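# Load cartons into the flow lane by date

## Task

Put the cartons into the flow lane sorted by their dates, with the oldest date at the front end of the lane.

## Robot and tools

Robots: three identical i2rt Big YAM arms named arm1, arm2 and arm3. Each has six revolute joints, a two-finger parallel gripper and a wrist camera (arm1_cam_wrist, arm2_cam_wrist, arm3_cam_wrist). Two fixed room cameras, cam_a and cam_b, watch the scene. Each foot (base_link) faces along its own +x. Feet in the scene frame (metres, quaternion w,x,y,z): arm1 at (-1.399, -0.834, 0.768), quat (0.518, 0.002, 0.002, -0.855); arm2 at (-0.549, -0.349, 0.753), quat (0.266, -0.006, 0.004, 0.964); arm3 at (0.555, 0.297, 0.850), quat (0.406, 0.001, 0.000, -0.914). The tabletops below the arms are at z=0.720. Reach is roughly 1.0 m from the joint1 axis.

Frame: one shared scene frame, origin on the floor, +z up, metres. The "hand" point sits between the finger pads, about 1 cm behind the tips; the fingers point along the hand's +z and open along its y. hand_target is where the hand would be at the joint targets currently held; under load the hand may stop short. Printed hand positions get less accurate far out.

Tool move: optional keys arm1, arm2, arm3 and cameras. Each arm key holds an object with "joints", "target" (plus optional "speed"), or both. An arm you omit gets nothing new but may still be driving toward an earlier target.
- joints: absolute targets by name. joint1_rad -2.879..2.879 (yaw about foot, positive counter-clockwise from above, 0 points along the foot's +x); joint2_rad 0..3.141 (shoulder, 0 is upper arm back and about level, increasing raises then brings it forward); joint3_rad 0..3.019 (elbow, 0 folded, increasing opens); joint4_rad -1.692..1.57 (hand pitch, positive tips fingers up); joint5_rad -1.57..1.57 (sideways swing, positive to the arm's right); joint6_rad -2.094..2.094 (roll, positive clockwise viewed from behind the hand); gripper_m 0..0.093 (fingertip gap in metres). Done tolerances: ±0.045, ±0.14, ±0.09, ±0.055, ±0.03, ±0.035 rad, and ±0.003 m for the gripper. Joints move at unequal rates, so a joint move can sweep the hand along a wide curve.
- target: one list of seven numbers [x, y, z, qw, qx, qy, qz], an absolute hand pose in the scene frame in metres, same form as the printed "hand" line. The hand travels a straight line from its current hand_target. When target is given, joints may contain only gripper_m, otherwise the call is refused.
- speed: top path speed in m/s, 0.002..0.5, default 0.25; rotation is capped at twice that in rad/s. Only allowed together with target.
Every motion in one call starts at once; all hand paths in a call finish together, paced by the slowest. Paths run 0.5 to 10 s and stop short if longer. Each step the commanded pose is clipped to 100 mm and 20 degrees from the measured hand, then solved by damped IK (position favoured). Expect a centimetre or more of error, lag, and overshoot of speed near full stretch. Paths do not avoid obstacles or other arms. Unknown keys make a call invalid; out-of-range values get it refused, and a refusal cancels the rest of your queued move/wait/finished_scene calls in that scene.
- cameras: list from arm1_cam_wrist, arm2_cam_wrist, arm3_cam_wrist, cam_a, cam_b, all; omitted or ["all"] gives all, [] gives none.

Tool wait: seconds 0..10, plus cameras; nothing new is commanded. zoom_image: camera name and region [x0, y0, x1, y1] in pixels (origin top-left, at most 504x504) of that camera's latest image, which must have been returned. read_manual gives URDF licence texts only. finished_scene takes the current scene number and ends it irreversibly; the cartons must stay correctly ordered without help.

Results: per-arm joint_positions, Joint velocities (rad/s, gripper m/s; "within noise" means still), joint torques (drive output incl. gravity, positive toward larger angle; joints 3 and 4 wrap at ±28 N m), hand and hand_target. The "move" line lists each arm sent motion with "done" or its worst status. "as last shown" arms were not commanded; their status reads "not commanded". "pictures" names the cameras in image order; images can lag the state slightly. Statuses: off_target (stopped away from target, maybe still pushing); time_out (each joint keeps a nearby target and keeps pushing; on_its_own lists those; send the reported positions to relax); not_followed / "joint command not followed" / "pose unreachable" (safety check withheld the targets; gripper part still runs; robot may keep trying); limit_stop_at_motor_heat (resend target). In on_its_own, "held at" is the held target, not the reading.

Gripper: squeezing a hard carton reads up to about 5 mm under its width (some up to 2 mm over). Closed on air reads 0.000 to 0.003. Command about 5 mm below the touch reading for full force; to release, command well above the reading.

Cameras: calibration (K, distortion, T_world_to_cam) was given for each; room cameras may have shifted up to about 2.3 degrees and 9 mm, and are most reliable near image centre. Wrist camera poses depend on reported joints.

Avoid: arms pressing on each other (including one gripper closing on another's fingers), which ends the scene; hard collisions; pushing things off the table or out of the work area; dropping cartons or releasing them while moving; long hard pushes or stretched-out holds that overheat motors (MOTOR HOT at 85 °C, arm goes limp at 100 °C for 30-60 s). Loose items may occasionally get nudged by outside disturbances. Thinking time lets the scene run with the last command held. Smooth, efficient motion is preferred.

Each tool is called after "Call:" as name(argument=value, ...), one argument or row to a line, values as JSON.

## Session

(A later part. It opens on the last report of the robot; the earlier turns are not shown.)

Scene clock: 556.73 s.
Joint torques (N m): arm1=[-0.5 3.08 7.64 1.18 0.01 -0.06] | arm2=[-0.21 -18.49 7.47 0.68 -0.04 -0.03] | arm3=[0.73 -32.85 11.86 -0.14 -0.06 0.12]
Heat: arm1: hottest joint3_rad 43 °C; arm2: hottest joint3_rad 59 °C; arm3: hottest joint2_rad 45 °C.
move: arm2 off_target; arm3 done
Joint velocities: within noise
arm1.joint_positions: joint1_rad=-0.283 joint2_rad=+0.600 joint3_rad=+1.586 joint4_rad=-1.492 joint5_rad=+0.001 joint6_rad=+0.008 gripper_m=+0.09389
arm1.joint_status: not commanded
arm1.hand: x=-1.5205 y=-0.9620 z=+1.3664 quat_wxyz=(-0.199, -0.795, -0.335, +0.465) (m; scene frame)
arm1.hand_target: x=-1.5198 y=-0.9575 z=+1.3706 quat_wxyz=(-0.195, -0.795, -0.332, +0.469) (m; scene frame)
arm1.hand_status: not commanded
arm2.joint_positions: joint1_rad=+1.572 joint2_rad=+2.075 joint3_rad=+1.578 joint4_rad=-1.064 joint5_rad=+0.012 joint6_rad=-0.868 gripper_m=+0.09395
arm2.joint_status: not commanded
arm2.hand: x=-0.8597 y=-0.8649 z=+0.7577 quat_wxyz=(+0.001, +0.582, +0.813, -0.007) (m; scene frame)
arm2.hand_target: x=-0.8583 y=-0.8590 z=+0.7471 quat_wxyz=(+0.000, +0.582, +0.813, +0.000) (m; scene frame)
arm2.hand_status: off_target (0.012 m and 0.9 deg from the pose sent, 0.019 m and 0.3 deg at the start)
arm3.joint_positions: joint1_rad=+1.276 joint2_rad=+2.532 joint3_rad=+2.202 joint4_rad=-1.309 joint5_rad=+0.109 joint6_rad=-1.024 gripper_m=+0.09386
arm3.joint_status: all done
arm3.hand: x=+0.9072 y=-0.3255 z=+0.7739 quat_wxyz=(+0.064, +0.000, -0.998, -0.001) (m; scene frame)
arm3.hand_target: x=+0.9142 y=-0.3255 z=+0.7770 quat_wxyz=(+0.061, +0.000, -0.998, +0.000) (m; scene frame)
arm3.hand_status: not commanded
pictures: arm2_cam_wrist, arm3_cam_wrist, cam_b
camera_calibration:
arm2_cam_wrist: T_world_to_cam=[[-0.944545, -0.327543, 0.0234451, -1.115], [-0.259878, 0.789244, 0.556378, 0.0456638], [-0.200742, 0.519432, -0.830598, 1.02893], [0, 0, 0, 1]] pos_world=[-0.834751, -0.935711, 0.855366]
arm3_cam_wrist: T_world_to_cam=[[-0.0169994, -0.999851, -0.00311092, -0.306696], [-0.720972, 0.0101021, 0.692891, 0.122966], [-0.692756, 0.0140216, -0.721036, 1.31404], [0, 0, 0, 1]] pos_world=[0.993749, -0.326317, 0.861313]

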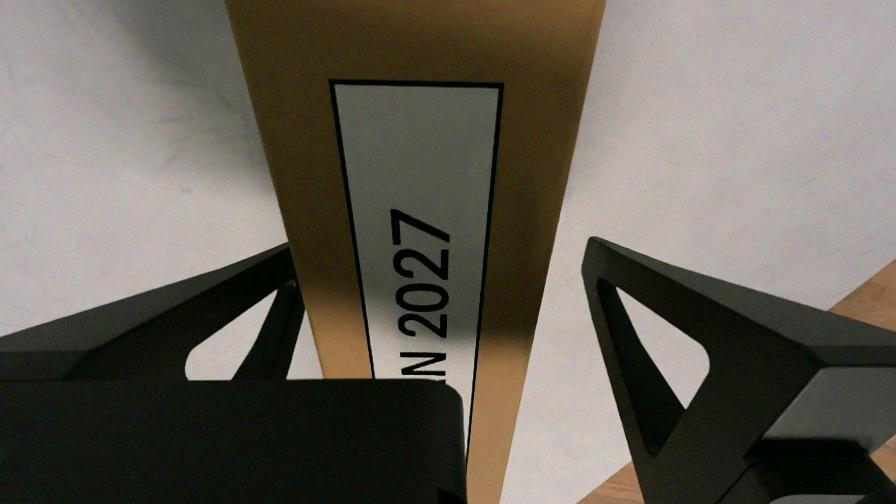

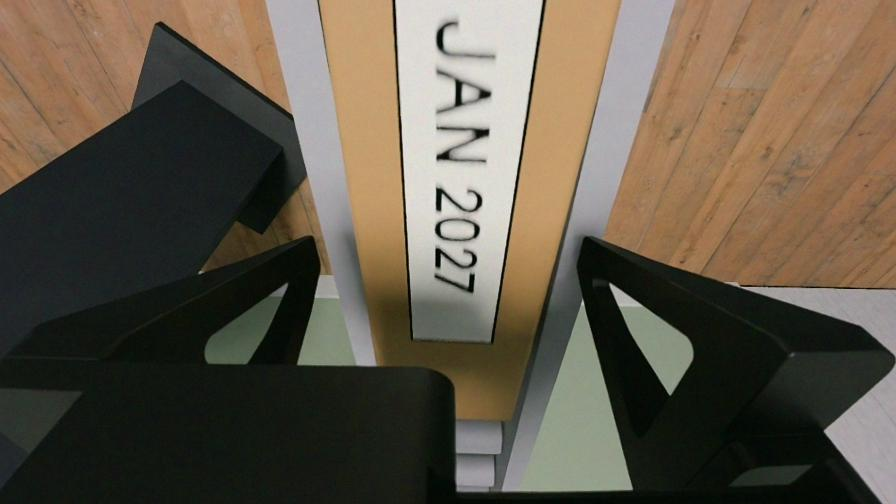

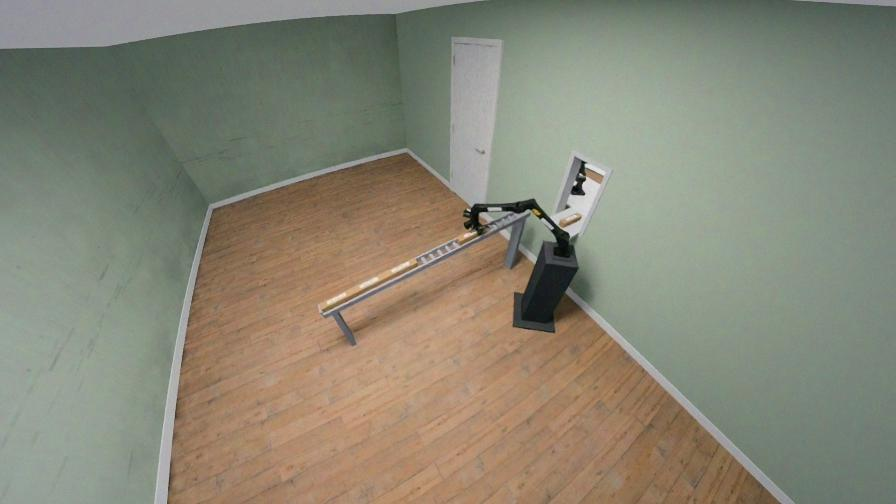

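Call:
move(
  arm2={"target": [-0.851, -0.849, 0.744, 0, 0.5821, 0.8131, 0], "speed": 0.06},
  arm3={"target": [0.905, -0.318, 0.90, 0.0615, 0, -0.9981, 0.0], "speed": 0.15},
  cameras=["arm3_cam_wrist", "arm2_cam_wrist", "cam_b"],
)

Scene clock: 566.43 s.
Joint torques (N m): arm1=[-0.56 3.08 7.62 1.2 0.01 -0.06] | arm2=[-0.09 -19.31 7.17 0.73 -0.04 -0.01] | arm3=[0.44 -31.97 14.39 -0.21 -0.06 0.06]
Heat: arm1: hottest joint3_rad 43 °C; arm2: hottest joint3_rad 58 °C; arm3: hottest joint3_rad 46 °C.
move: arm2 done; arm3 off_target
Joint velocities: within noise
arm1: as last shown
arm2.joint_positions: joint1_rad=+1.572 joint2_rad=+2.064 joint3_rad=+1.529 joint4_rad=-1.038 joint5_rad=+0.012 joint6_rad=-0.868 gripper_m=+0.09395
arm2.joint_status: not commanded
arm2.hand: x=-0.8527 y=-0.8536 z=+0.7476 quat_wxyz=(+0.001, +0.582, +0.813, -0.002) (m; scene frame)
arm2.hand_target: x=-0.8508 y=-0.8490 z=+0.7439 quat_wxyz=(+0.000, +0.582, +0.813, +0.000) (m; scene frame)
arm2.hand_status: done (0.006 m and 0.2 deg from the pose sent, 0.023 m and 0.9 deg at the start)
arm3.joint_positions: joint1_rad=+1.276 joint2_rad=+2.382 joint3_rad=+2.223 joint4_rad=-1.503 joint5_rad=+0.109 joint6_rad=-1.024 gripper_m=+0.09387
arm3.joint_status: not commanded
arm3.hand: x=+0.8978 y=-0.3104 z=+0.8882 quat_wxyz=(+0.069, +0.000, -0.998, -0.011) (m; scene frame)
arm3.hand_target: x=+0.9047 y=-0.3175 z=+0.9000 quat_wxyz=(+0.061, +0.000, -0.998, +0.000) (m; scene frame)
arm3.hand_status: off_target (0.016 m and 1.6 deg from the pose sent, 0.126 m and 0.3 deg at the start)
pictures: arm2_cam_wrist, arm3_cam_wrist, cam_b
camera_calibration:
arm2_cam_wrist: T_world_to_cam=[[-0.944603, -0.327886, 0.0146917, -1.09836], [-0.263284, 0.783699, 0.562581, 0.0318504], [-0.195976, 0.527548, -0.826612, 1.024], [0, 0, 0, 1]] pos_world=[-0.828446, -0.925303, 0.844665]
arm3_cam_wrist: T_world_to_cam=[[-0.0171482, -0.999606, -0.0222216, -0.274248], [-0.712891, -0.00335977, 0.701267, 0.0180725], [-0.701065, 0.027867, -0.712552, 1.39398], [0, 0, 0, 1]] pos_world=[0.985454, -0.312925, 0.974518]

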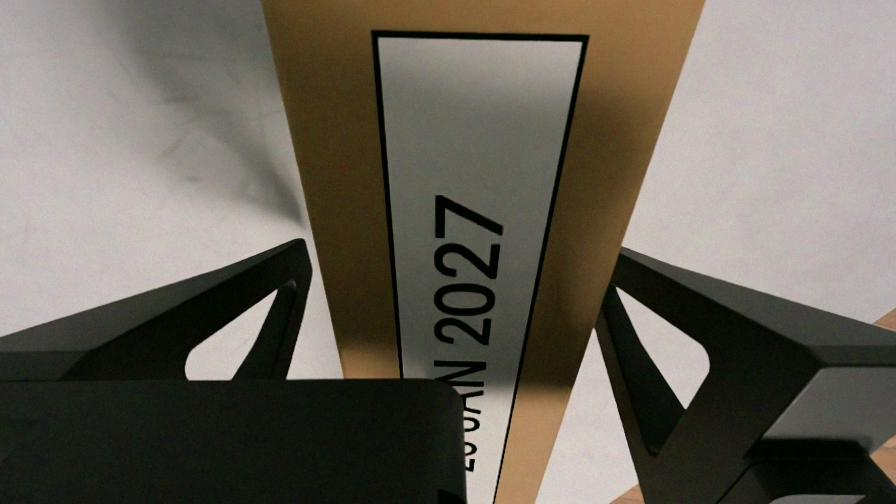

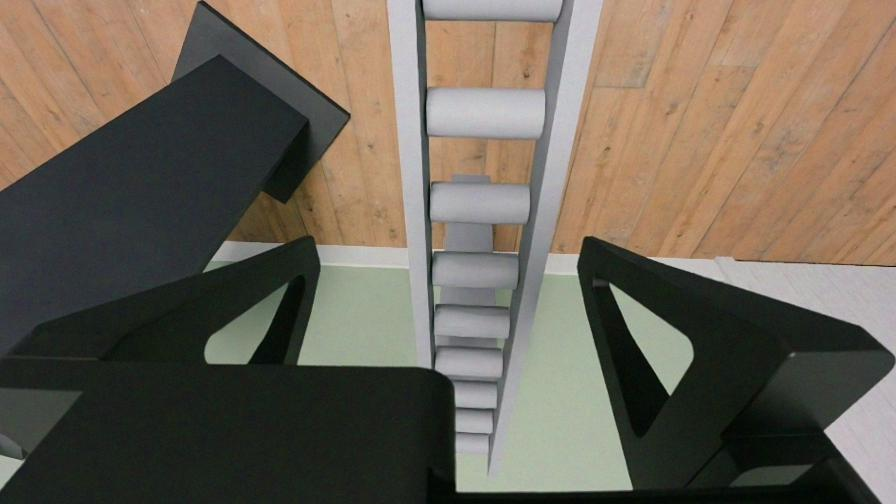

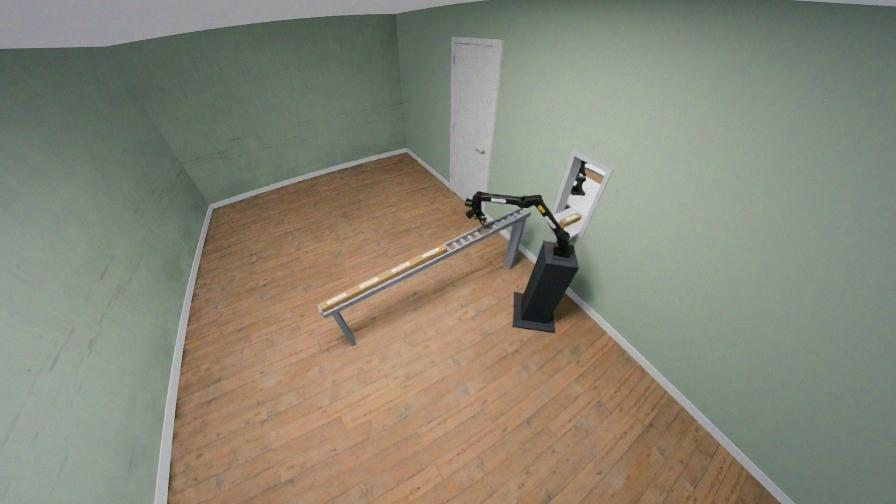

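Call:
move(
  arm2={"joints": {"gripper_m": 0.06}},
  arm3={"target": [0.72, 0.01, 0.97, 0, 0, -1, 0], "speed": 0.25},
  cameras=["arm3_cam_wrist", "arm2_cam_wrist"],
)

Call:
move(
  arm2={"joints": {"gripper_m": 0.052}},
  arm3={"joints": {"joint1_rad": -0.31, "joint6_rad": 0.53}},
  cameras=["arm3_cam_wrist", "arm2_cam_wrist"],
)

Scene clock: 571.90 s.
Joint torques (N m): arm1=[-0.44 3.14 7.6 1.2 0 -0.05] | arm2=[-0.03 -19.25 7.17 0.53 -0.15 -0.02] | arm3=[-0.67 -11.93 9.74 0.02 -0.12 -0.04]
Heat: arm1: hottest joint3_rad 43 °C; arm2: hottest joint3_rad 57 °C; arm3: hottest joint3_rad 46 °C.
move: arm2 done; arm3 done
Joint velocities: within noise
arm1: as last shown
arm2.joint_positions: joint1_rad=+1.572 joint2_rad=+2.064 joint3_rad=+1.529 joint4_rad=-1.033 joint5_rad=+0.015 joint6_rad=-0.867 gripper_m=+0.06090
arm2.joint_status: all done
arm2.hand: x=-0.8538 y=-0.8544 z=+0.7476 quat_wxyz=(+0.000, +0.582, +0.813, -0.004) (m; scene frame)
arm2.hand_target: x=-0.8509 y=-0.8490 z=+0.7439 quat_wxyz=(+0.000, +0.582, +0.813, +0.000) (m; scene frame)
arm2.hand_status: not commanded
arm3.joint_positions: joint1_rad=+1.272 joint2_rad=+1.285 joint3_rad=+0.891 joint4_rad=-1.166 joint5_rad=+0.004 joint6_rad=-1.036 gripper_m=+0.09387
arm3.joint_status: not commanded
arm3.hand: x=+0.7251 y=+0.0084 z=+0.9710 quat_wxyz=(-0.002, +0.001, -1.000, +0.006) (m; scene frame)
arm3.hand_target: x=+0.7202 y=+0.0100 z=+0.9700 quat_wxyz=(+0.000, +0.000, -1.000, +0.000) (m; scene frame)
arm3.hand_status: done (0.005 m and 0.7 deg from the pose sent, 0.375 m and 8.0 deg at the start)
pictures: arm2_cam_wrist, arm3_cam_wrist
camera_calibration:
arm2_cam_wrist: T_world_to_cam=[[-0.944698, -0.327321, 0.0201705, -1.10322], [-0.260164, 0.785475, 0.561555, 0.0372295], [-0.199652, 0.525252, -0.827194, 1.01962], [0, 0, 0, 1]] pos_world=[-0.82895, -0.925905, 0.844768]
arm3_cam_wrist: T_world_to_cam=[[-0.0132857, -0.999871, 0.00903306, 0.0101445], [-0.805716, 0.0160549, 0.592085, 0.0109938], [-0.592154, 0.000588171, -0.805825, 1.33482], [0, 0, 0, 1]] pos_world=[0.799409, 0.00918156, 1.06903]

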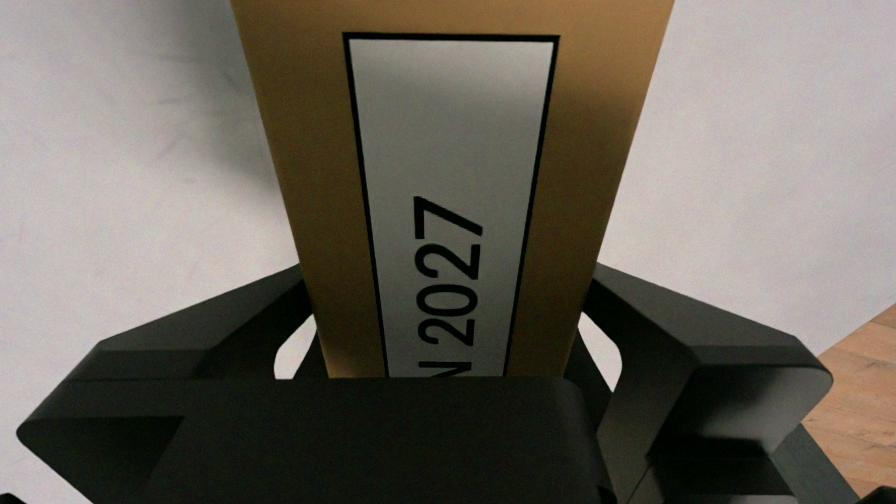

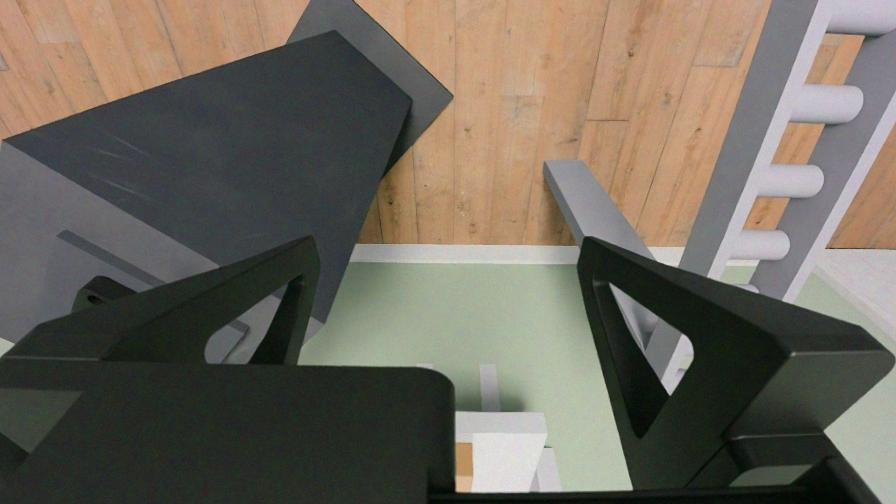

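Scene clock: 573.80 s.
Joint torques (N m): arm1=[-0.62 3.14 7.62 1.2 0.01 -0.06] | arm2=[-0.03 -19.25 7.17 0.53 -0.14 -0.02] | arm3=[-0.62 -11.99 9.85 0.05 0.04 0.15]
Heat: arm1: hottest joint3_rad 43 °C; arm2: hottest joint3_rad 57 °C; arm3: hottest joint2_rad 45 °C.
move: arm2 off_target; arm3 done
Joint velocities: within noise
arm1: as last shown
arm2.joint_positions: joint1_rad=+1.572 joint2_rad=+2.064 joint3_rad=+1.529 joint4_rad=-1.033 joint5_rad=+0.015 joint6_rad=-0.867 gripper_m=+0.06090
arm2.joint_status: gripper_m off_target (ended at +0.06090, target +0.05200)
arm2.hand: x=-0.8538 y=-0.8544 z=+0.7476 quat_wxyz=(+0.000, +0.582, +0.813, -0.004) (m; scene frame)
arm2.hand_target: x=-0.8509 y=-0.8490 z=+0.7439 quat_wxyz=(+0.000, +0.582, +0.813, +0.000) (m; scene frame)
arm2.hand_status: not commanded
arm3.joint_positions: joint1_rad=-0.301 joint2_rad=+1.285 joint3_rad=+0.891 joint4_rad=-1.166 joint5_rad=+0.003 joint6_rad=+0.522 gripper_m=+0.09394
arm3.joint_status: all done
arm3.hand: x=+0.2650 y=+0.1271 z=+0.9701 quat_wxyz=(-0.001, -1.000, -0.007, +0.005) (m; scene frame)
arm3.hand_target: x=+0.2669 y=+0.1315 z=+0.9691 quat_wxyz=(+0.001, -1.000, +0.002, -0.001) (m; scene frame)
arm3.hand_status: not commanded
pictures: arm2_cam_wrist, arm3_cam_wrist
camera_calibration:
arm2_cam_wrist: T_world_to_cam=[[-0.944698, -0.327321, 0.0201705, -1.10322], [-0.260164, 0.785475, 0.561555, 0.0372295], [-0.199652, 0.525252, -0.827194, 1.01962], [0, 0, 0, 1]] pos_world=[-0.82895, -0.925905, 0.844768]
arm3_cam_wrist: T_world_to_cam=[[0.00240947, 0.999982, -0.00553274, -0.121484], [0.808643, 0.00130652, 0.588298, -0.78337], [0.588295, -0.0058915, -0.808625, 0.7523], [0, 0, 0, 1]] pos_world=[0.191185, 0.126938, 1.06851]

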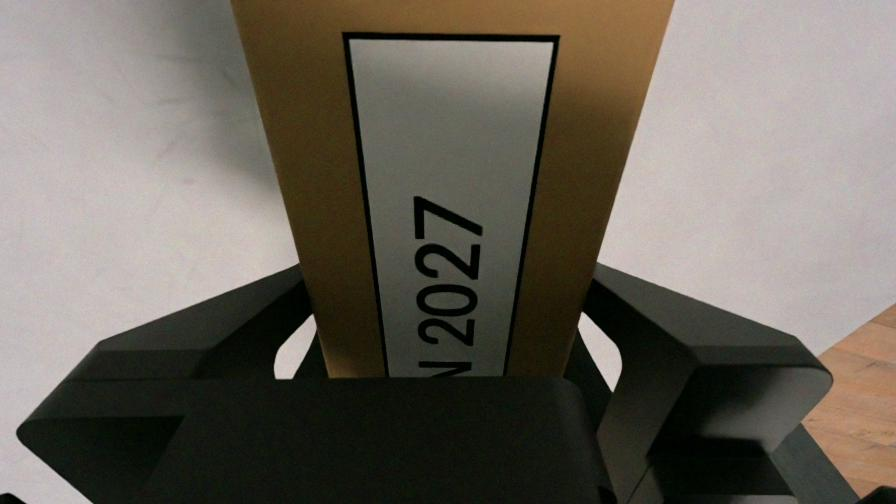

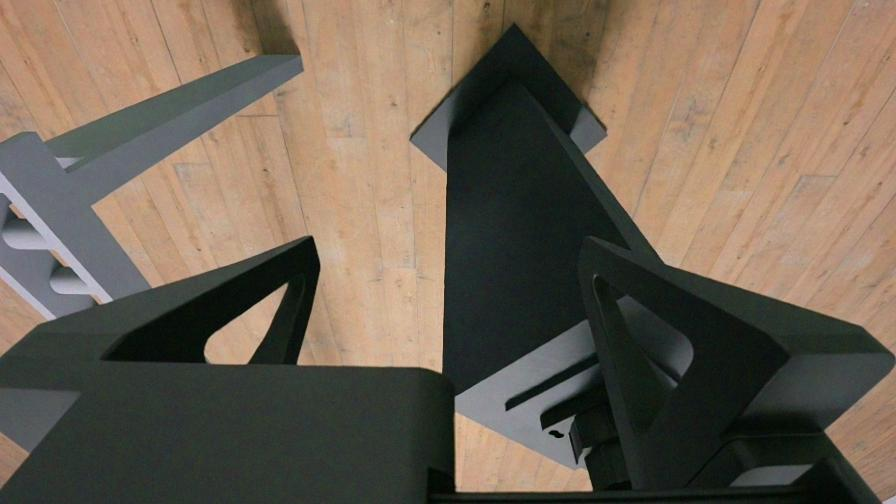

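Call:
move(
  arm2={"target": [-0.815, -0.785, 0.86, 0, 0.5821, 0.8131, 0], "speed": 0.15},
  arm3={"target": [0.05, 0.005, 0.925, 0, 1, 0, 0], "speed": 0.2},
  cameras=["arm3_cam_wrist", "arm2_cam_wrist"],
)

Scene clock: 580.50 s.
Joint torques (N m): arm1=[-0.62 3.14 7.62 1.21 0.01 -0.05] | arm2=[-0.09 -16.97 8.57 -0.14 -0.11 -0.02] | arm3=[-0.67 -21.77 14.05 0.02 0 0.11]
Heat: arm1: hottest joint3_rad 43 °C; arm2: hottest joint3_rad 56 °C; arm3: hottest joint2_rad 45 °C.
move: arm2 done; arm3 off_target
Joint velocities: within noise
arm1: as last shown
arm2.joint_positions: joint1_rad=+1.572 joint2_rad=+1.773 joint3_rad=+1.384 joint4_rad=-1.190 joint5_rad=+0.014 joint6_rad=-0.867 gripper_m=+0.06088
arm2.joint_status: not commanded
arm2.hand: x=-0.8165 y=-0.7893 z=+0.8528 quat_wxyz=(+0.000, +0.582, +0.813, +0.001) (m; scene frame)
arm2.hand_target: x=-0.8149 y=-0.7851 z=+0.8599 quat_wxyz=(+0.000, +0.582, +0.813, +0.000) (m; scene frame)
arm2.hand_status: done (0.008 m and 0.2 deg from the pose sent, 0.138 m and 0.5 deg at the start)
arm3.joint_positions: joint1_rad=-0.301 joint2_rad=+1.920 joint3_rad=+1.544 joint4_rad=-1.196 joint5_rad=+0.003 joint6_rad=+0.522 gripper_m=+0.09394
arm3.joint_status: not commanded
arm3.hand: x=+0.0633 y=+0.0074 z=+0.9263 quat_wxyz=(+0.002, -1.000, -0.007, +0.000) (m; scene frame)
arm3.hand_target: x=+0.0504 y=+0.0054 z=+0.9248 quat_wxyz=(+0.000, -1.000, +0.000, +0.000) (m; scene frame)
arm3.hand_status: off_target (0.014 m and 0.8 deg from the pose sent, 0.251 m and 0.9 deg at the start)
pictures: arm2_cam_wrist, arm3_cam_wrist
camera_calibration:
arm2_cam_wrist: T_world_to_cam=[[-0.944726, -0.327682, 0.0108771, -1.04124], [-0.264036, 0.78006, 0.567266, -0.075688], [-0.194368, 0.533039, -0.823463, 1.08724], [0, 0, 0, 1]] pos_world=[-0.792344, -0.861698, 0.949566]
arm3_cam_wrist: T_world_to_cam=[[0.0024209, 0.999997, 0.000513306, -0.0071342], [0.802672, -0.00224934, 0.596416, -0.601429], [0.596416, -0.00103185, -0.802675, 0.828759], [0, 0, 0, 1]] pos_world=[-0.0115174, 0.00663652, 1.02393]

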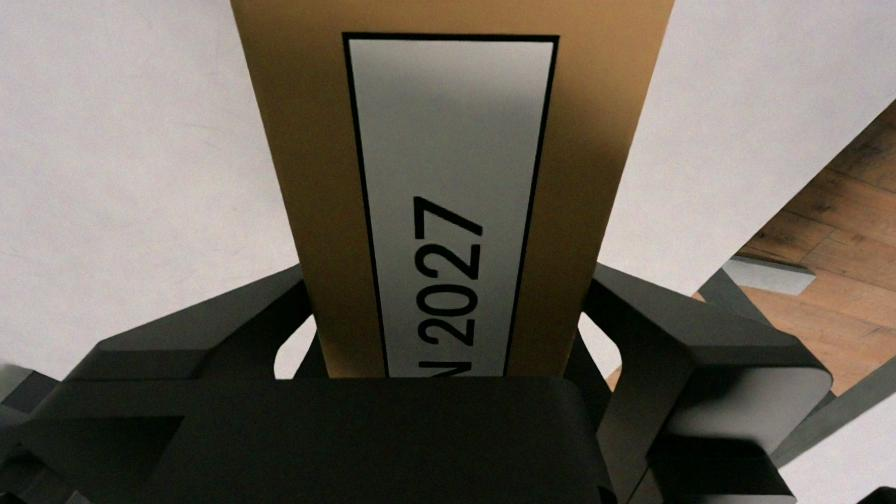

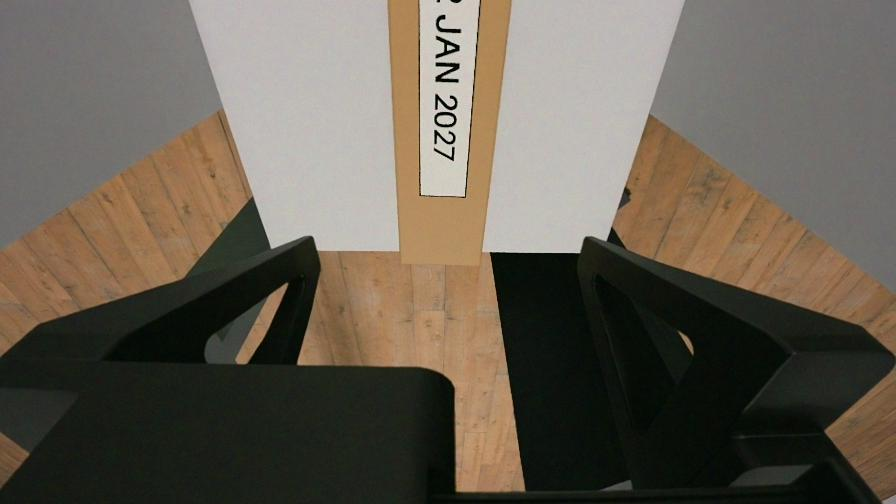

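Call:
move(
  arm2={"joints": {"joint1_rad": -0.9, "joint2_rad": 1.3, "joint3_rad": 1.2, "joint4_rad": -1.43, "joint5_rad": 0.0, "joint6_rad": 0.3}},
  arm3={"target": [0.020, -0.001, 0.845, 0, 1, 0, 0], "speed": 0.12},
  cameras=["arm3_cam_wrist", "arm2_cam_wrist"],
)

Scene clock: 595.03 s.
Joint torques (N m): arm1=[-0.56 3.08 7.62 1.2 0.01 -0.06] | arm2=[-0.38 -10.75 9.52 -0.06 -0.07 0.08] | arm3=[-0.91 -24 13.11 0.72 0.01 -0.03]
Heat: arm1: hottest joint3_rad 43 °C; arm2: hottest joint3_rad 54 °C; arm3: hottest joint3_rad 47 °C.
move: arm2 done; arm3 off_target
Joint velocities: within noise
arm1: as last shown
arm2.joint_positions: joint1_rad=-0.897 joint2_rad=+1.322 joint3_rad=+1.205 joint4_rad=-1.421 joint5_rad=+0.002 joint6_rad=+0.290 gripper_m=+0.06084
arm2.joint_status: all done
arm2.hand: x=-0.6013 y=+0.0320 z=+0.9725 quat_wxyz=(-0.010, +0.650, -0.760, -0.006) (m; scene frame)
arm2.hand_target: x=-0.5995 y=+0.0265 z=+0.9781 quat_wxyz=(-0.011, +0.645, -0.764, -0.010) (m; scene frame)
arm2.hand_status: not commanded
arm3.joint_positions: joint1_rad=-0.316 joint2_rad=+2.080 joint3_rad=+1.580 joint4_rad=-1.091 joint5_rad=+0.003 joint6_rad=+0.519 gripper_m=+0.09394
arm3.joint_status: not commanded
arm3.hand: x=+0.0370 y=+0.0018 z=+0.8482 quat_wxyz=(+0.006, -1.000, -0.001, -0.009) (m; scene frame)
arm3.hand_target: x=+0.0206 y=-0.0006 z=+0.8452 quat_wxyz=(+0.000, -1.000, +0.000, +0.000) (m; scene frame)
arm3.hand_status: off_target (0.018 m and 1.2 deg from the pose sent, 0.093 m and 0.8 deg at the start)
pictures: arm2_cam_wrist, arm3_cam_wrist
camera_calibration:
arm2_cam_wrist: T_world_to_cam=[[0.988518, -0.150231, 0.016195, 0.581512], [-0.134588, -0.8267, 0.546308, -0.577751], [-0.0686837, -0.542215, -0.837428, 0.913325], [0, 0, 0, 1]] pos_world=[-0.589863, 0.104952, 1.07106]
arm3_cam_wrist: T_world_to_cam=[[0.0137247, 0.999853, 0.0103008, -0.0102069], [0.7926, -0.0171591, 0.609501, -0.544514], [0.609588, -0.000200788, -0.792718, 0.772877], [0, 0, 0, 1]] pos_world=[-0.0394143, 0.00101724, 0.944661]

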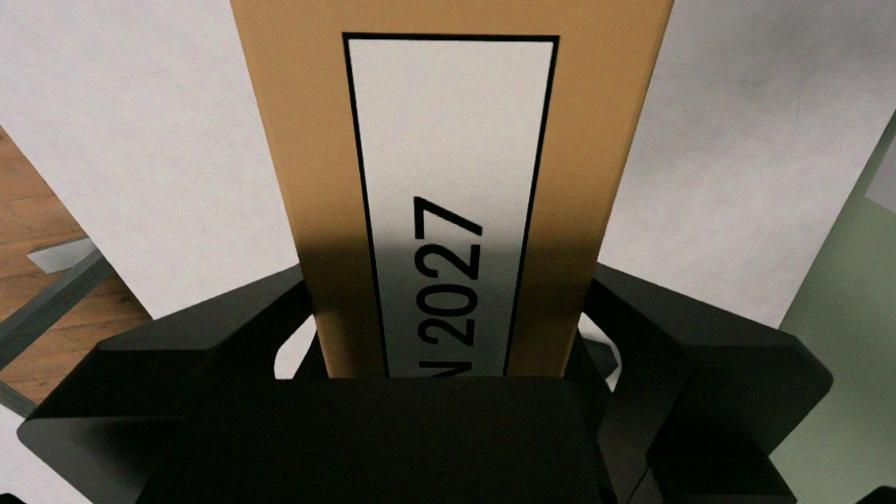

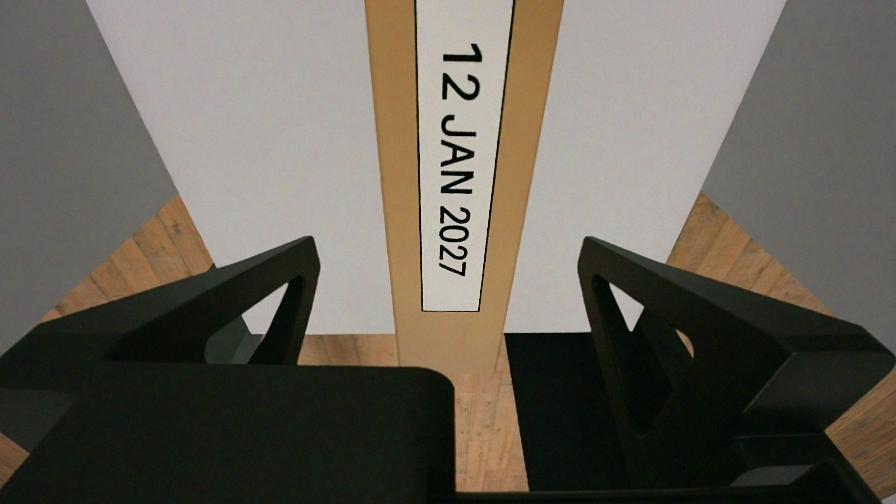

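Call:
move(
  arm3={"target": [0.015, 0.0005, 0.800, 0, 1, 0, 0], "speed": 0.1},
  cameras=["arm3_cam_wrist"],
)

Scene clock: 599.47 s.
Joint torques (N m): arm1=[-0.62 3.08 7.62 1.18 0 -0.06] | arm2=[-0.32 -10.75 9.52 -0.03 -0.07 0.08] | arm3=[-0.91 -25.11 11.64 0.69 0 -0.05]
Heat: arm1: hottest joint3_rad 43 °C; arm2: hottest joint3_rad 54 °C; arm3: hottest joint3_rad 47 °C.
move: arm3 off_target
Joint velocities: within noise
arm1, arm2: as last shown
arm2.hand: x=-0.6013 y=+0.0319 z=+0.9725 quat_wxyz=(-0.010, +0.650, -0.760, -0.006) (m; scene frame)
arm3.joint_positions: joint1_rad=-0.322 joint2_rad=+2.151 joint3_rad=+1.580 joint4_rad=-1.009 joint5_rad=+0.003 joint6_rad=+0.513 gripper_m=+0.09394
arm3.joint_status: not commanded
arm3.hand: x=+0.0274 y=+0.0005 z=+0.8064 quat_wxyz=(+0.004, -1.000, -0.001, -0.004) (m; scene frame)
arm3.hand_target: x=+0.0153 y=+0.0008 z=+0.8001 quat_wxyz=(+0.000, -1.000, +0.000, +0.000) (m; scene frame)
arm3.hand_status: off_target (0.014 m and 0.7 deg from the pose sent, 0.053 m and 1.2 deg at the start)
pictures: arm3_cam_wrist
camera_calibration:
arm3_cam_wrist: T_world_to_cam=[[0.0141337, 0.999887, 0.00520142, -0.00423434], [0.797783, -0.0144125, 0.602773, -0.506027], [0.60278, -0.00436981, -0.797896, 0.749977], [0, 0, 0, 1]] pos_world=[-0.0483119, 0.000217985, 0.903445]

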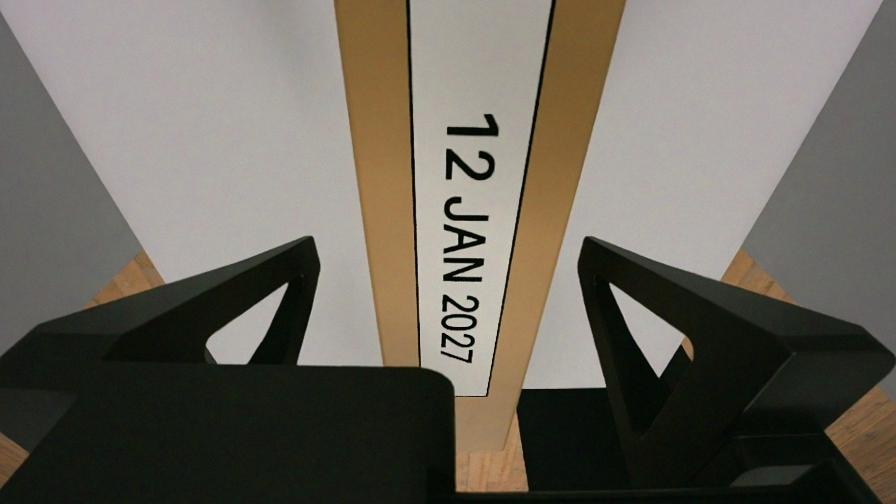

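Call:
move(
  arm3={"target": [0.017, 0.009, 0.794, 0, 1, 0, 0], "speed": 0.06},
  cameras=["arm3_cam_wrist"],
)

Scene clock: 603.00 s.
Joint torques (N m): arm1=[-0.62 3.14 7.64 1.2 0.01 -0.05] | arm2=[-0.32 -10.7 9.51 -0.03 -0.07 0.08] | arm3=[-0.79 -25.35 9.46 0.73 0 -0.02]
Heat: arm1: hottest joint3_rad 43 °C; arm2: hottest joint3_rad 53 °C; arm3: hottest joint3_rad 47 °C.
move: arm3 off_target
Joint velocities: within noise
arm1, arm2: as last shown
arm3.joint_positions: joint1_rad=-0.333 joint2_rad=+2.151 joint3_rad=+1.580 joint4_rad=-0.988 joint5_rad=+0.003 joint6_rad=+0.503 gripper_m=+0.09394
arm3.joint_status: not commanded
arm3.hand: x=+0.0196 y=+0.0039 z=+0.8064 quat_wxyz=(-0.001, -1.000, +0.000, +0.005) (m; scene frame)
arm3.hand_target: x=+0.0174 y=+0.0091 z=+0.7941 quat_wxyz=(+0.000, -1.000, +0.000, +0.000) (m; scene frame)
arm3.hand_status: off_target (0.014 m and 0.6 deg from the pose sent, 0.018 m and 0.7 deg at the start)
pictures: arm3_cam_wrist
camera_calibration:
arm3_cam_wrist: T_world_to_cam=[[0.0149992, 0.999873, -0.00530124, 0.000991239], [0.808679, -0.00901259, 0.588181, -0.488315], [0.588059, -0.0131092, -0.808712, 0.763669], [0, 0, 0, 1]] pos_world=[-0.0542072, 0.00461903, 0.904811]

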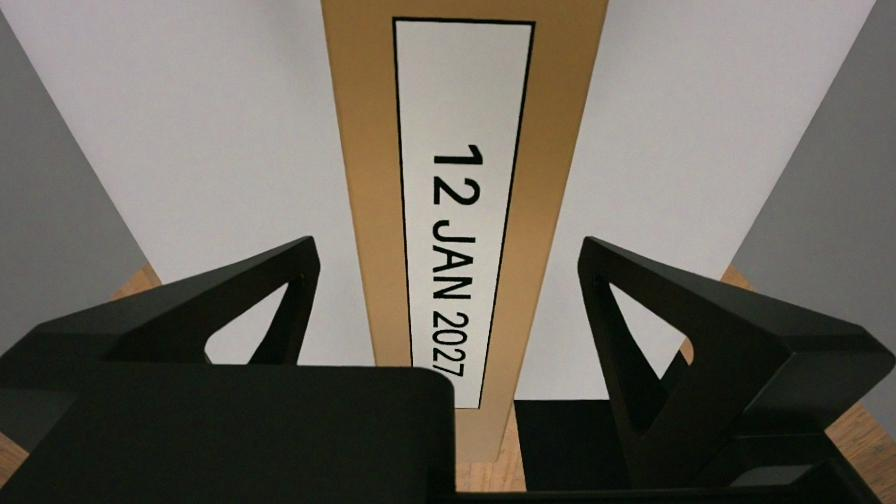

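Call:
move(
  arm3={"target": [0.027, 0.0085, 0.789, 0, 1, 0, 0], "speed": 0.06},
  cameras=["arm3_cam_wrist"],
)

Scene clock: 605.53 s.
Joint torques (N m): arm1=[-0.5 3.02 7.64 1.18 0 -0.05] | arm2=[-0.32 -10.75 9.54 -0.03 -0.07 0.08] | arm3=[-0.03 -26.11 8.77 0.76 0.01 0.06]
Heat: arm1: hottest joint3_rad 43 °C; arm2: hottest joint3_rad 53 °C; arm3: hottest joint3_rad 47 °C.
move: arm3 done
Joint velocities: within noise
arm1.joint_positions: joint1_rad=-0.283 joint2_rad=+0.600 joint3_rad=+1.586 joint4_rad=-1.492 joint5_rad=+0.001 joint6_rad=+0.008 gripper_m=+0.09389
arm1.joint_status: not commanded
arm1.hand: x=-1.5205 y=-0.9620 z=+1.3664 quat_wxyz=(-0.199, -0.795, -0.335, +0.465) (m; scene frame)
arm1.hand_target: x=-1.5198 y=-0.9575 z=+1.3706 quat_wxyz=(-0.195, -0.795, -0.332, +0.469) (m; scene frame)
arm1.hand_status: not commanded
arm2: as last shown
arm3.joint_positions: joint1_rad=-0.333 joint2_rad=+2.151 joint3_rad=+1.550 joint4_rad=-0.963 joint5_rad=+0.003 joint6_rad=+0.502 gripper_m=+0.09394
arm3.joint_status: not commanded
arm3.hand: x=+0.0263 y=+0.0075 z=+0.7968 quat_wxyz=(+0.000, -1.000, -0.001, +0.002) (m; scene frame)
arm3.hand_target: x=+0.0271 y=+0.0085 z=+0.7890 quat_wxyz=(+0.000, -1.000, +0.000, +0.000) (m; scene frame)
arm3.hand_status: done (0.008 m and 0.3 deg from the pose sent, 0.020 m and 0.6 deg at the start)
pictures: arm3_cam_wrist
camera_calibration:
arm3_cam_wrist: T_world_to_cam=[[0.0146349, 0.999889, -0.00280676, -0.00480404], [0.806096, -0.0101375, 0.591698, -0.490682], [0.591604, -0.010922, -0.806155, 0.749853], [0, 0, 0, 1]] pos_world=[-0.0480084, 0.00801908, 0.894819]

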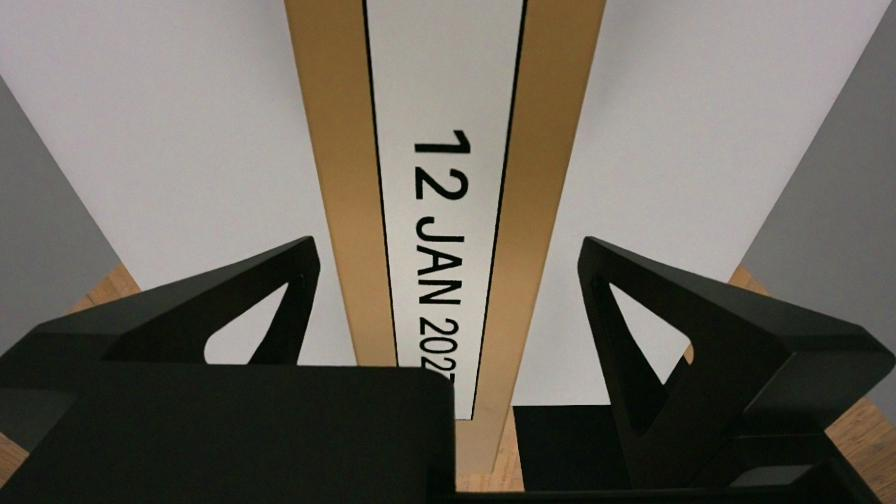

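Call:
move(
  arm3={"joints": {"gripper_m": 0.052}},
  cameras=["arm3_cam_wrist"],
)

Call:
move(
  arm3={"target": [0.03, 0.004, 0.91, 0, 1, 0, 0], "speed": 0.12},
  cameras=["arm3_cam_wrist"],
)

Scene clock: 610.67 s.
Joint torques (N m): arm1=[-0.62 3.08 7.65 1.2 0.01 -0.05] | arm2=[-0.26 -10.75 9.54 -0.03 -0.07 0.08] | arm3=[0.03 -26.23 8.75 0.7 0.11 0.06]
Heat: arm1: hottest joint3_rad 43 °C; arm2: hottest joint3_rad 53 °C; arm3: hottest joint3_rad 46 °C.
move: arm3 off_target
Joint velocities: within noise
arm1, arm2: as last shown
arm3.joint_positions: joint1_rad=-0.333 joint2_rad=+2.151 joint3_rad=+1.550 joint4_rad=-0.961 joint5_rad=+0.000 joint6_rad=+0.502 gripper_m=+0.05830
arm3.joint_status: gripper_m off_target (ended at +0.05833, target +0.05200)
arm3.hand: x=+0.0261 y=+0.0068 z=+0.7968 quat_wxyz=(-0.002, -1.000, -0.001, +0.003) (m; scene frame)
arm3.hand_target: x=+0.0271 y=+0.0084 z=+0.7890 quat_wxyz=(+0.000, -1.000, +0.000, +0.000) (m; scene frame)
arm3.hand_status: not commanded
pictures: arm3_cam_wrist
camera_calibration:
arm3_cam_wrist: T_world_to_cam=[[0.0145346, 0.999874, -0.0064481, -0.0011493], [0.806231, -0.00790487, 0.591548, -0.49054], [0.591423, -0.0137966, -0.806244, 0.750079], [0, 0, 0, 1]] pos_world=[-0.0481084, 0.00762002, 0.894917]

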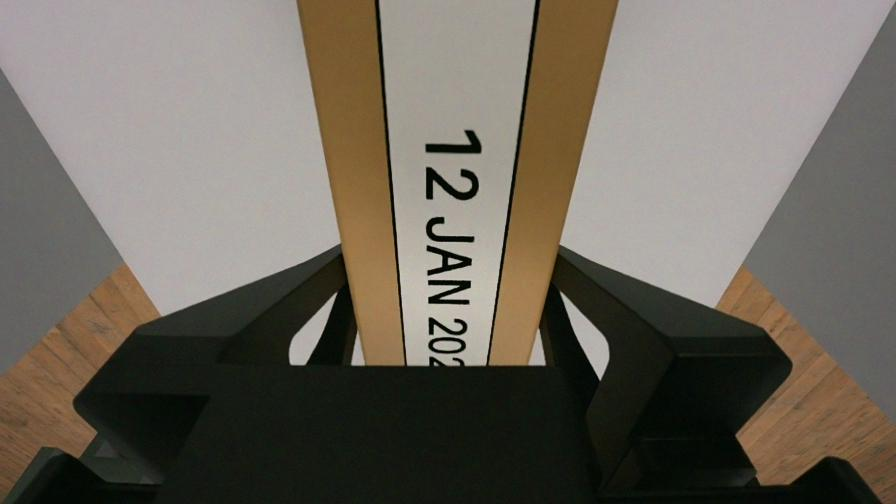

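Scene clock: 612.50 s.
Joint torques (N m): arm1=[-0.5 3.14 7.61 1.2 0.01 -0.06] | arm2=[-0.38 -10.75 9.54 -0.03 -0.07 0.08] | arm3=[0.56 -27.93 14.64 -0.17 0.07 0.17]
Heat: arm1: hottest joint3_rad 43 °C; arm2: hottest joint3_rad 53 °C; arm3: hottest joint3_rad 46 °C.
move: arm3 off_target
Joint velocities: within noise
arm1, arm2: as last shown
arm3.joint_positions: joint1_rad=-0.333 joint2_rad=+2.028 joint3_rad=+1.581 joint4_rad=-1.187 joint5_rad=+0.000 joint6_rad=+0.502 gripper_m=+0.05830
arm3.joint_status: not commanded
arm3.hand: x=+0.0473 y=+0.0187 z=+0.8788 quat_wxyz=(+0.016, -0.999, -0.001, -0.029) (m; scene frame)
arm3.hand_target: x=+0.0315 y=+0.0047 z=+0.9104 quat_wxyz=(+0.000, -1.000, +0.000, +0.000) (m; scene frame)
arm3.hand_status: off_target (0.039 m and 3.7 deg from the pose sent, 0.113 m and 0.4 deg at the start)
pictures: arm3_cam_wrist
camera_calibration:
arm3_cam_wrist: T_world_to_cam=[[0.013766, 0.999473, 0.0294106, -0.0442368], [0.76766, -0.0294113, 0.640183, -0.596528], [0.64071, 0.0137646, -0.76766, 0.767063], [0, 0, 0, 1]] pos_world=[-0.0329256, 0.0161105, 0.972031]

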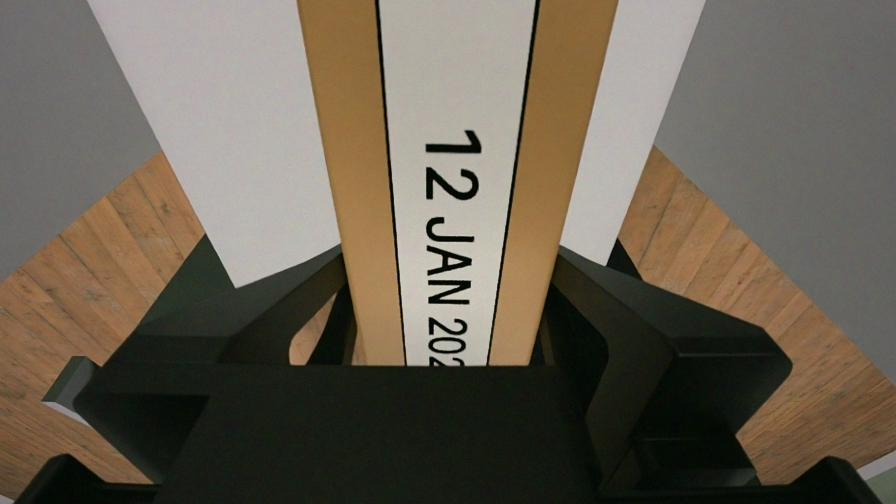

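Call:
move(
  arm3={"target": [0.27, 0.128, 0.98, 0, 1, 0, 0], "speed": 0.2},
  cameras=["arm3_cam_wrist"],
)

Call:
move(
  arm3={"joints": {"joint1_rad": 1.258, "joint6_rad": -1.047}},
  arm2={"joints": {"joint1_rad": -1.82, "joint2_rad": 1.352, "joint3_rad": 1.153, "joint4_rad": -1.362, "joint5_rad": 0.0, "joint6_rad": 0.78}},
  cameras=["arm3_cam_wrist", "arm2_cam_wrist", "cam_a"],
)

Scene clock: 617.87 s.
Joint torques (N m): arm1=[-0.56 3.14 7.61 1.18 0 -0.05] | arm2=[-0.38 -10.64 9.52 -0.03 -0.07 0.08] | arm3=[1.03 -13.27 11.03 0.06 0.09 0.15]
Heat: arm1: hottest joint3_rad 43 °C; arm2: hottest joint3_rad 53 °C; arm3: hottest joint3_rad 46 °C.
move: arm3 done
Joint velocities: within noise
arm1, arm2: as last shown
arm3.joint_positions: joint1_rad=-0.309 joint2_rad=+1.285 joint3_rad=+0.894 joint4_rad=-1.195 joint5_rad=+0.000 joint6_rad=+0.530 gripper_m=+0.05830
arm3.joint_status: not commanded
arm3.hand: x=+0.2692 y=+0.1320 z=+0.9712 quat_wxyz=(+0.004, -1.000, +0.001, -0.007) (m; scene frame)
arm3.hand_target: x=+0.2701 y=+0.1281 z=+0.9798 quat_wxyz=(+0.000, -1.000, +0.000, +0.000) (m; scene frame)
arm3.hand_status: done (0.010 m and 1.0 deg from the pose sent, 0.268 m and 3.7 deg at the start)
pictures: arm3_cam_wrist
camera_calibration:
arm3_cam_wrist: T_world_to_cam=[[0.0183648, 0.999816, 0.00558861, -0.141401], [0.794384, -0.0179851, 0.60715, -0.799301], [0.607139, -0.00671068, -0.794568, 0.732055], [0, 0, 0, 1]] pos_world=[0.193089, 0.131912, 1.06775]

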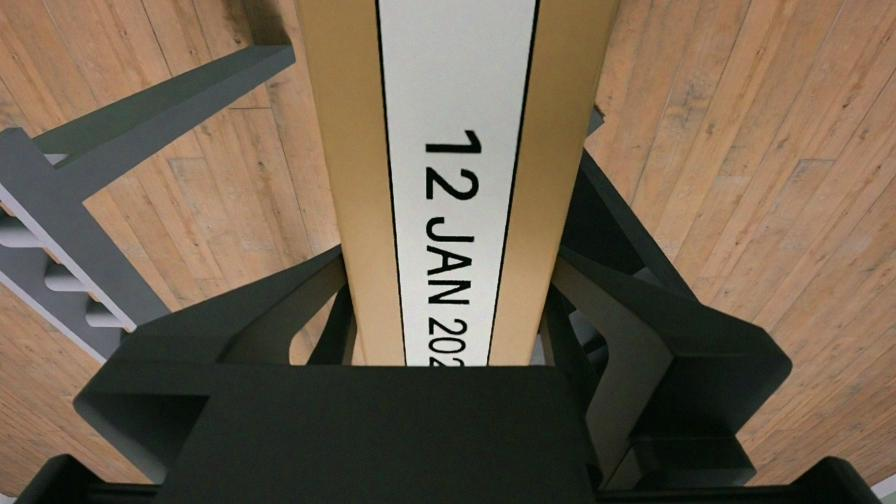

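Scene clock: 619.77 s.
Joint torques (N m): arm1=[-0.62 3.14 7.61 1.2 0.01 -0.06] | arm2=[-0.56 -10.29 9.4 0.35 -0.03 0.09] | arm3=[0.79 -13.27 10.91 -0.09 0 -0.02]
Heat: arm1: hottest joint3_rad 43 °C; arm2: hottest joint3_rad 53 °C; arm3: hottest joint3_rad 46 °C.
move: arm2 done; arm3 done
Joint velocities: within noise
arm1: as last shown
arm2.joint_positions: joint1_rad=-1.814 joint2_rad=+1.364 joint3_rad=+1.157 joint4_rad=-1.364 joint5_rad=+0.002 joint6_rad=+0.769 gripper_m=+0.06082
arm2.joint_status: all done
arm2.hand: x=-0.2789 y=-0.0750 z=+0.9429 quat_wxyz=(-0.005, +0.009, -1.000, +0.007) (m; scene frame)
arm2.hand_target: x=-0.2787 y=-0.0774 z=+0.9459 quat_wxyz=(-0.008, +0.001, -1.000, +0.002) (m; scene frame)
arm2.hand_status: not commanded
arm3.joint_positions: joint1_rad=+1.250 joint2_rad=+1.285 joint3_rad=+0.894 joint4_rad=-1.195 joint5_rad=+0.000 joint6_rad=-1.039 gripper_m=+0.05841
arm3.joint_status: all done
arm3.hand: x=+0.7164 y=+0.0105 z=+0.9721 quat_wxyz=(+0.002, -0.008, -1.000, -0.007) (m; scene frame)
arm3.hand_target: x=+0.7192 y=+0.0105 z=+0.9807 quat_wxyz=(-0.001, +0.000, -1.000, +0.001) (m; scene frame)
arm3.hand_status: not commanded
pictures: arm2_cam_wrist, arm3_cam_wrist, cam_a
camera_calibration:
arm2_cam_wrist: T_world_to_cam=[[0.0234716, -0.999377, 0.0263721, -0.0951455], [-0.830503, -0.00480722, 0.556993, -0.749256], [-0.556519, -0.0349756, -0.830099, 0.747777], [0, 0, 0, 1]] pos_world=[-0.203874, -0.072534, 1.04057]
arm3_cam_wrist: T_world_to_cam=[[-0.031904, -0.99937, -0.0155652, 0.0493033], [-0.799967, 0.016196, 0.599825, -0.00825506], [-0.599195, 0.0315885, -0.799979, 1.32967], [0, 0, 0, 1]] pos_world=[0.7917, 0.00740373, 1.06943]

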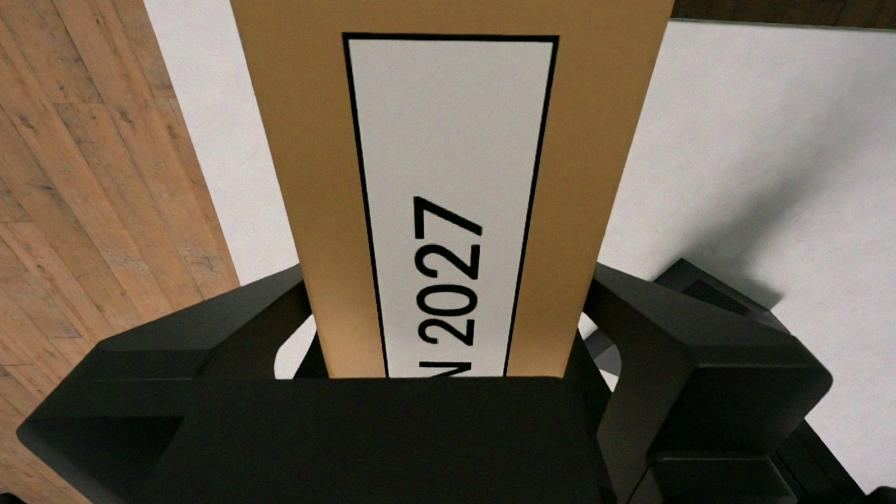

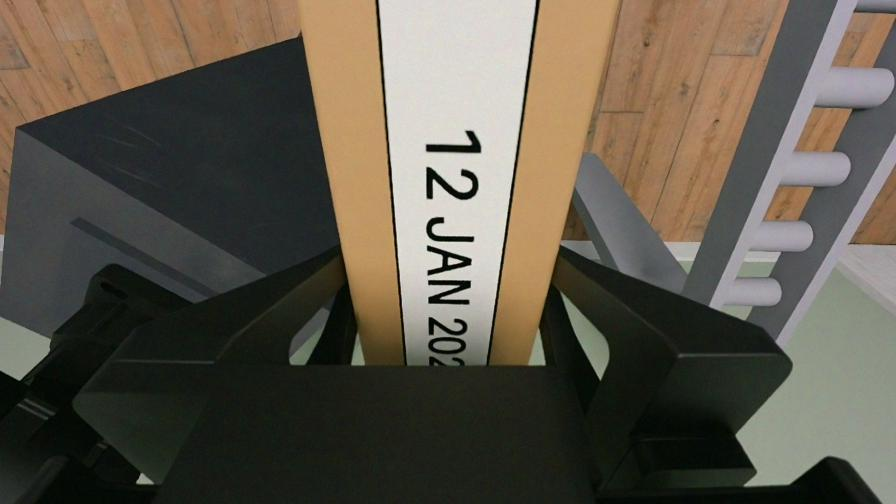

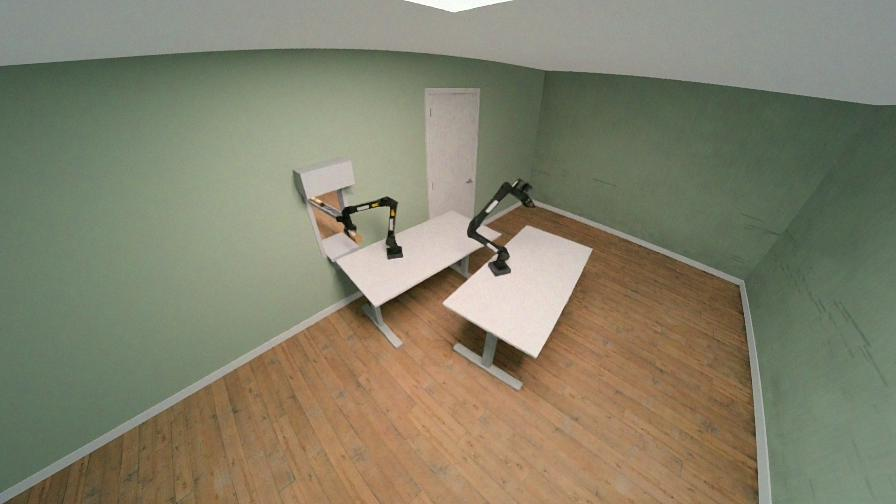

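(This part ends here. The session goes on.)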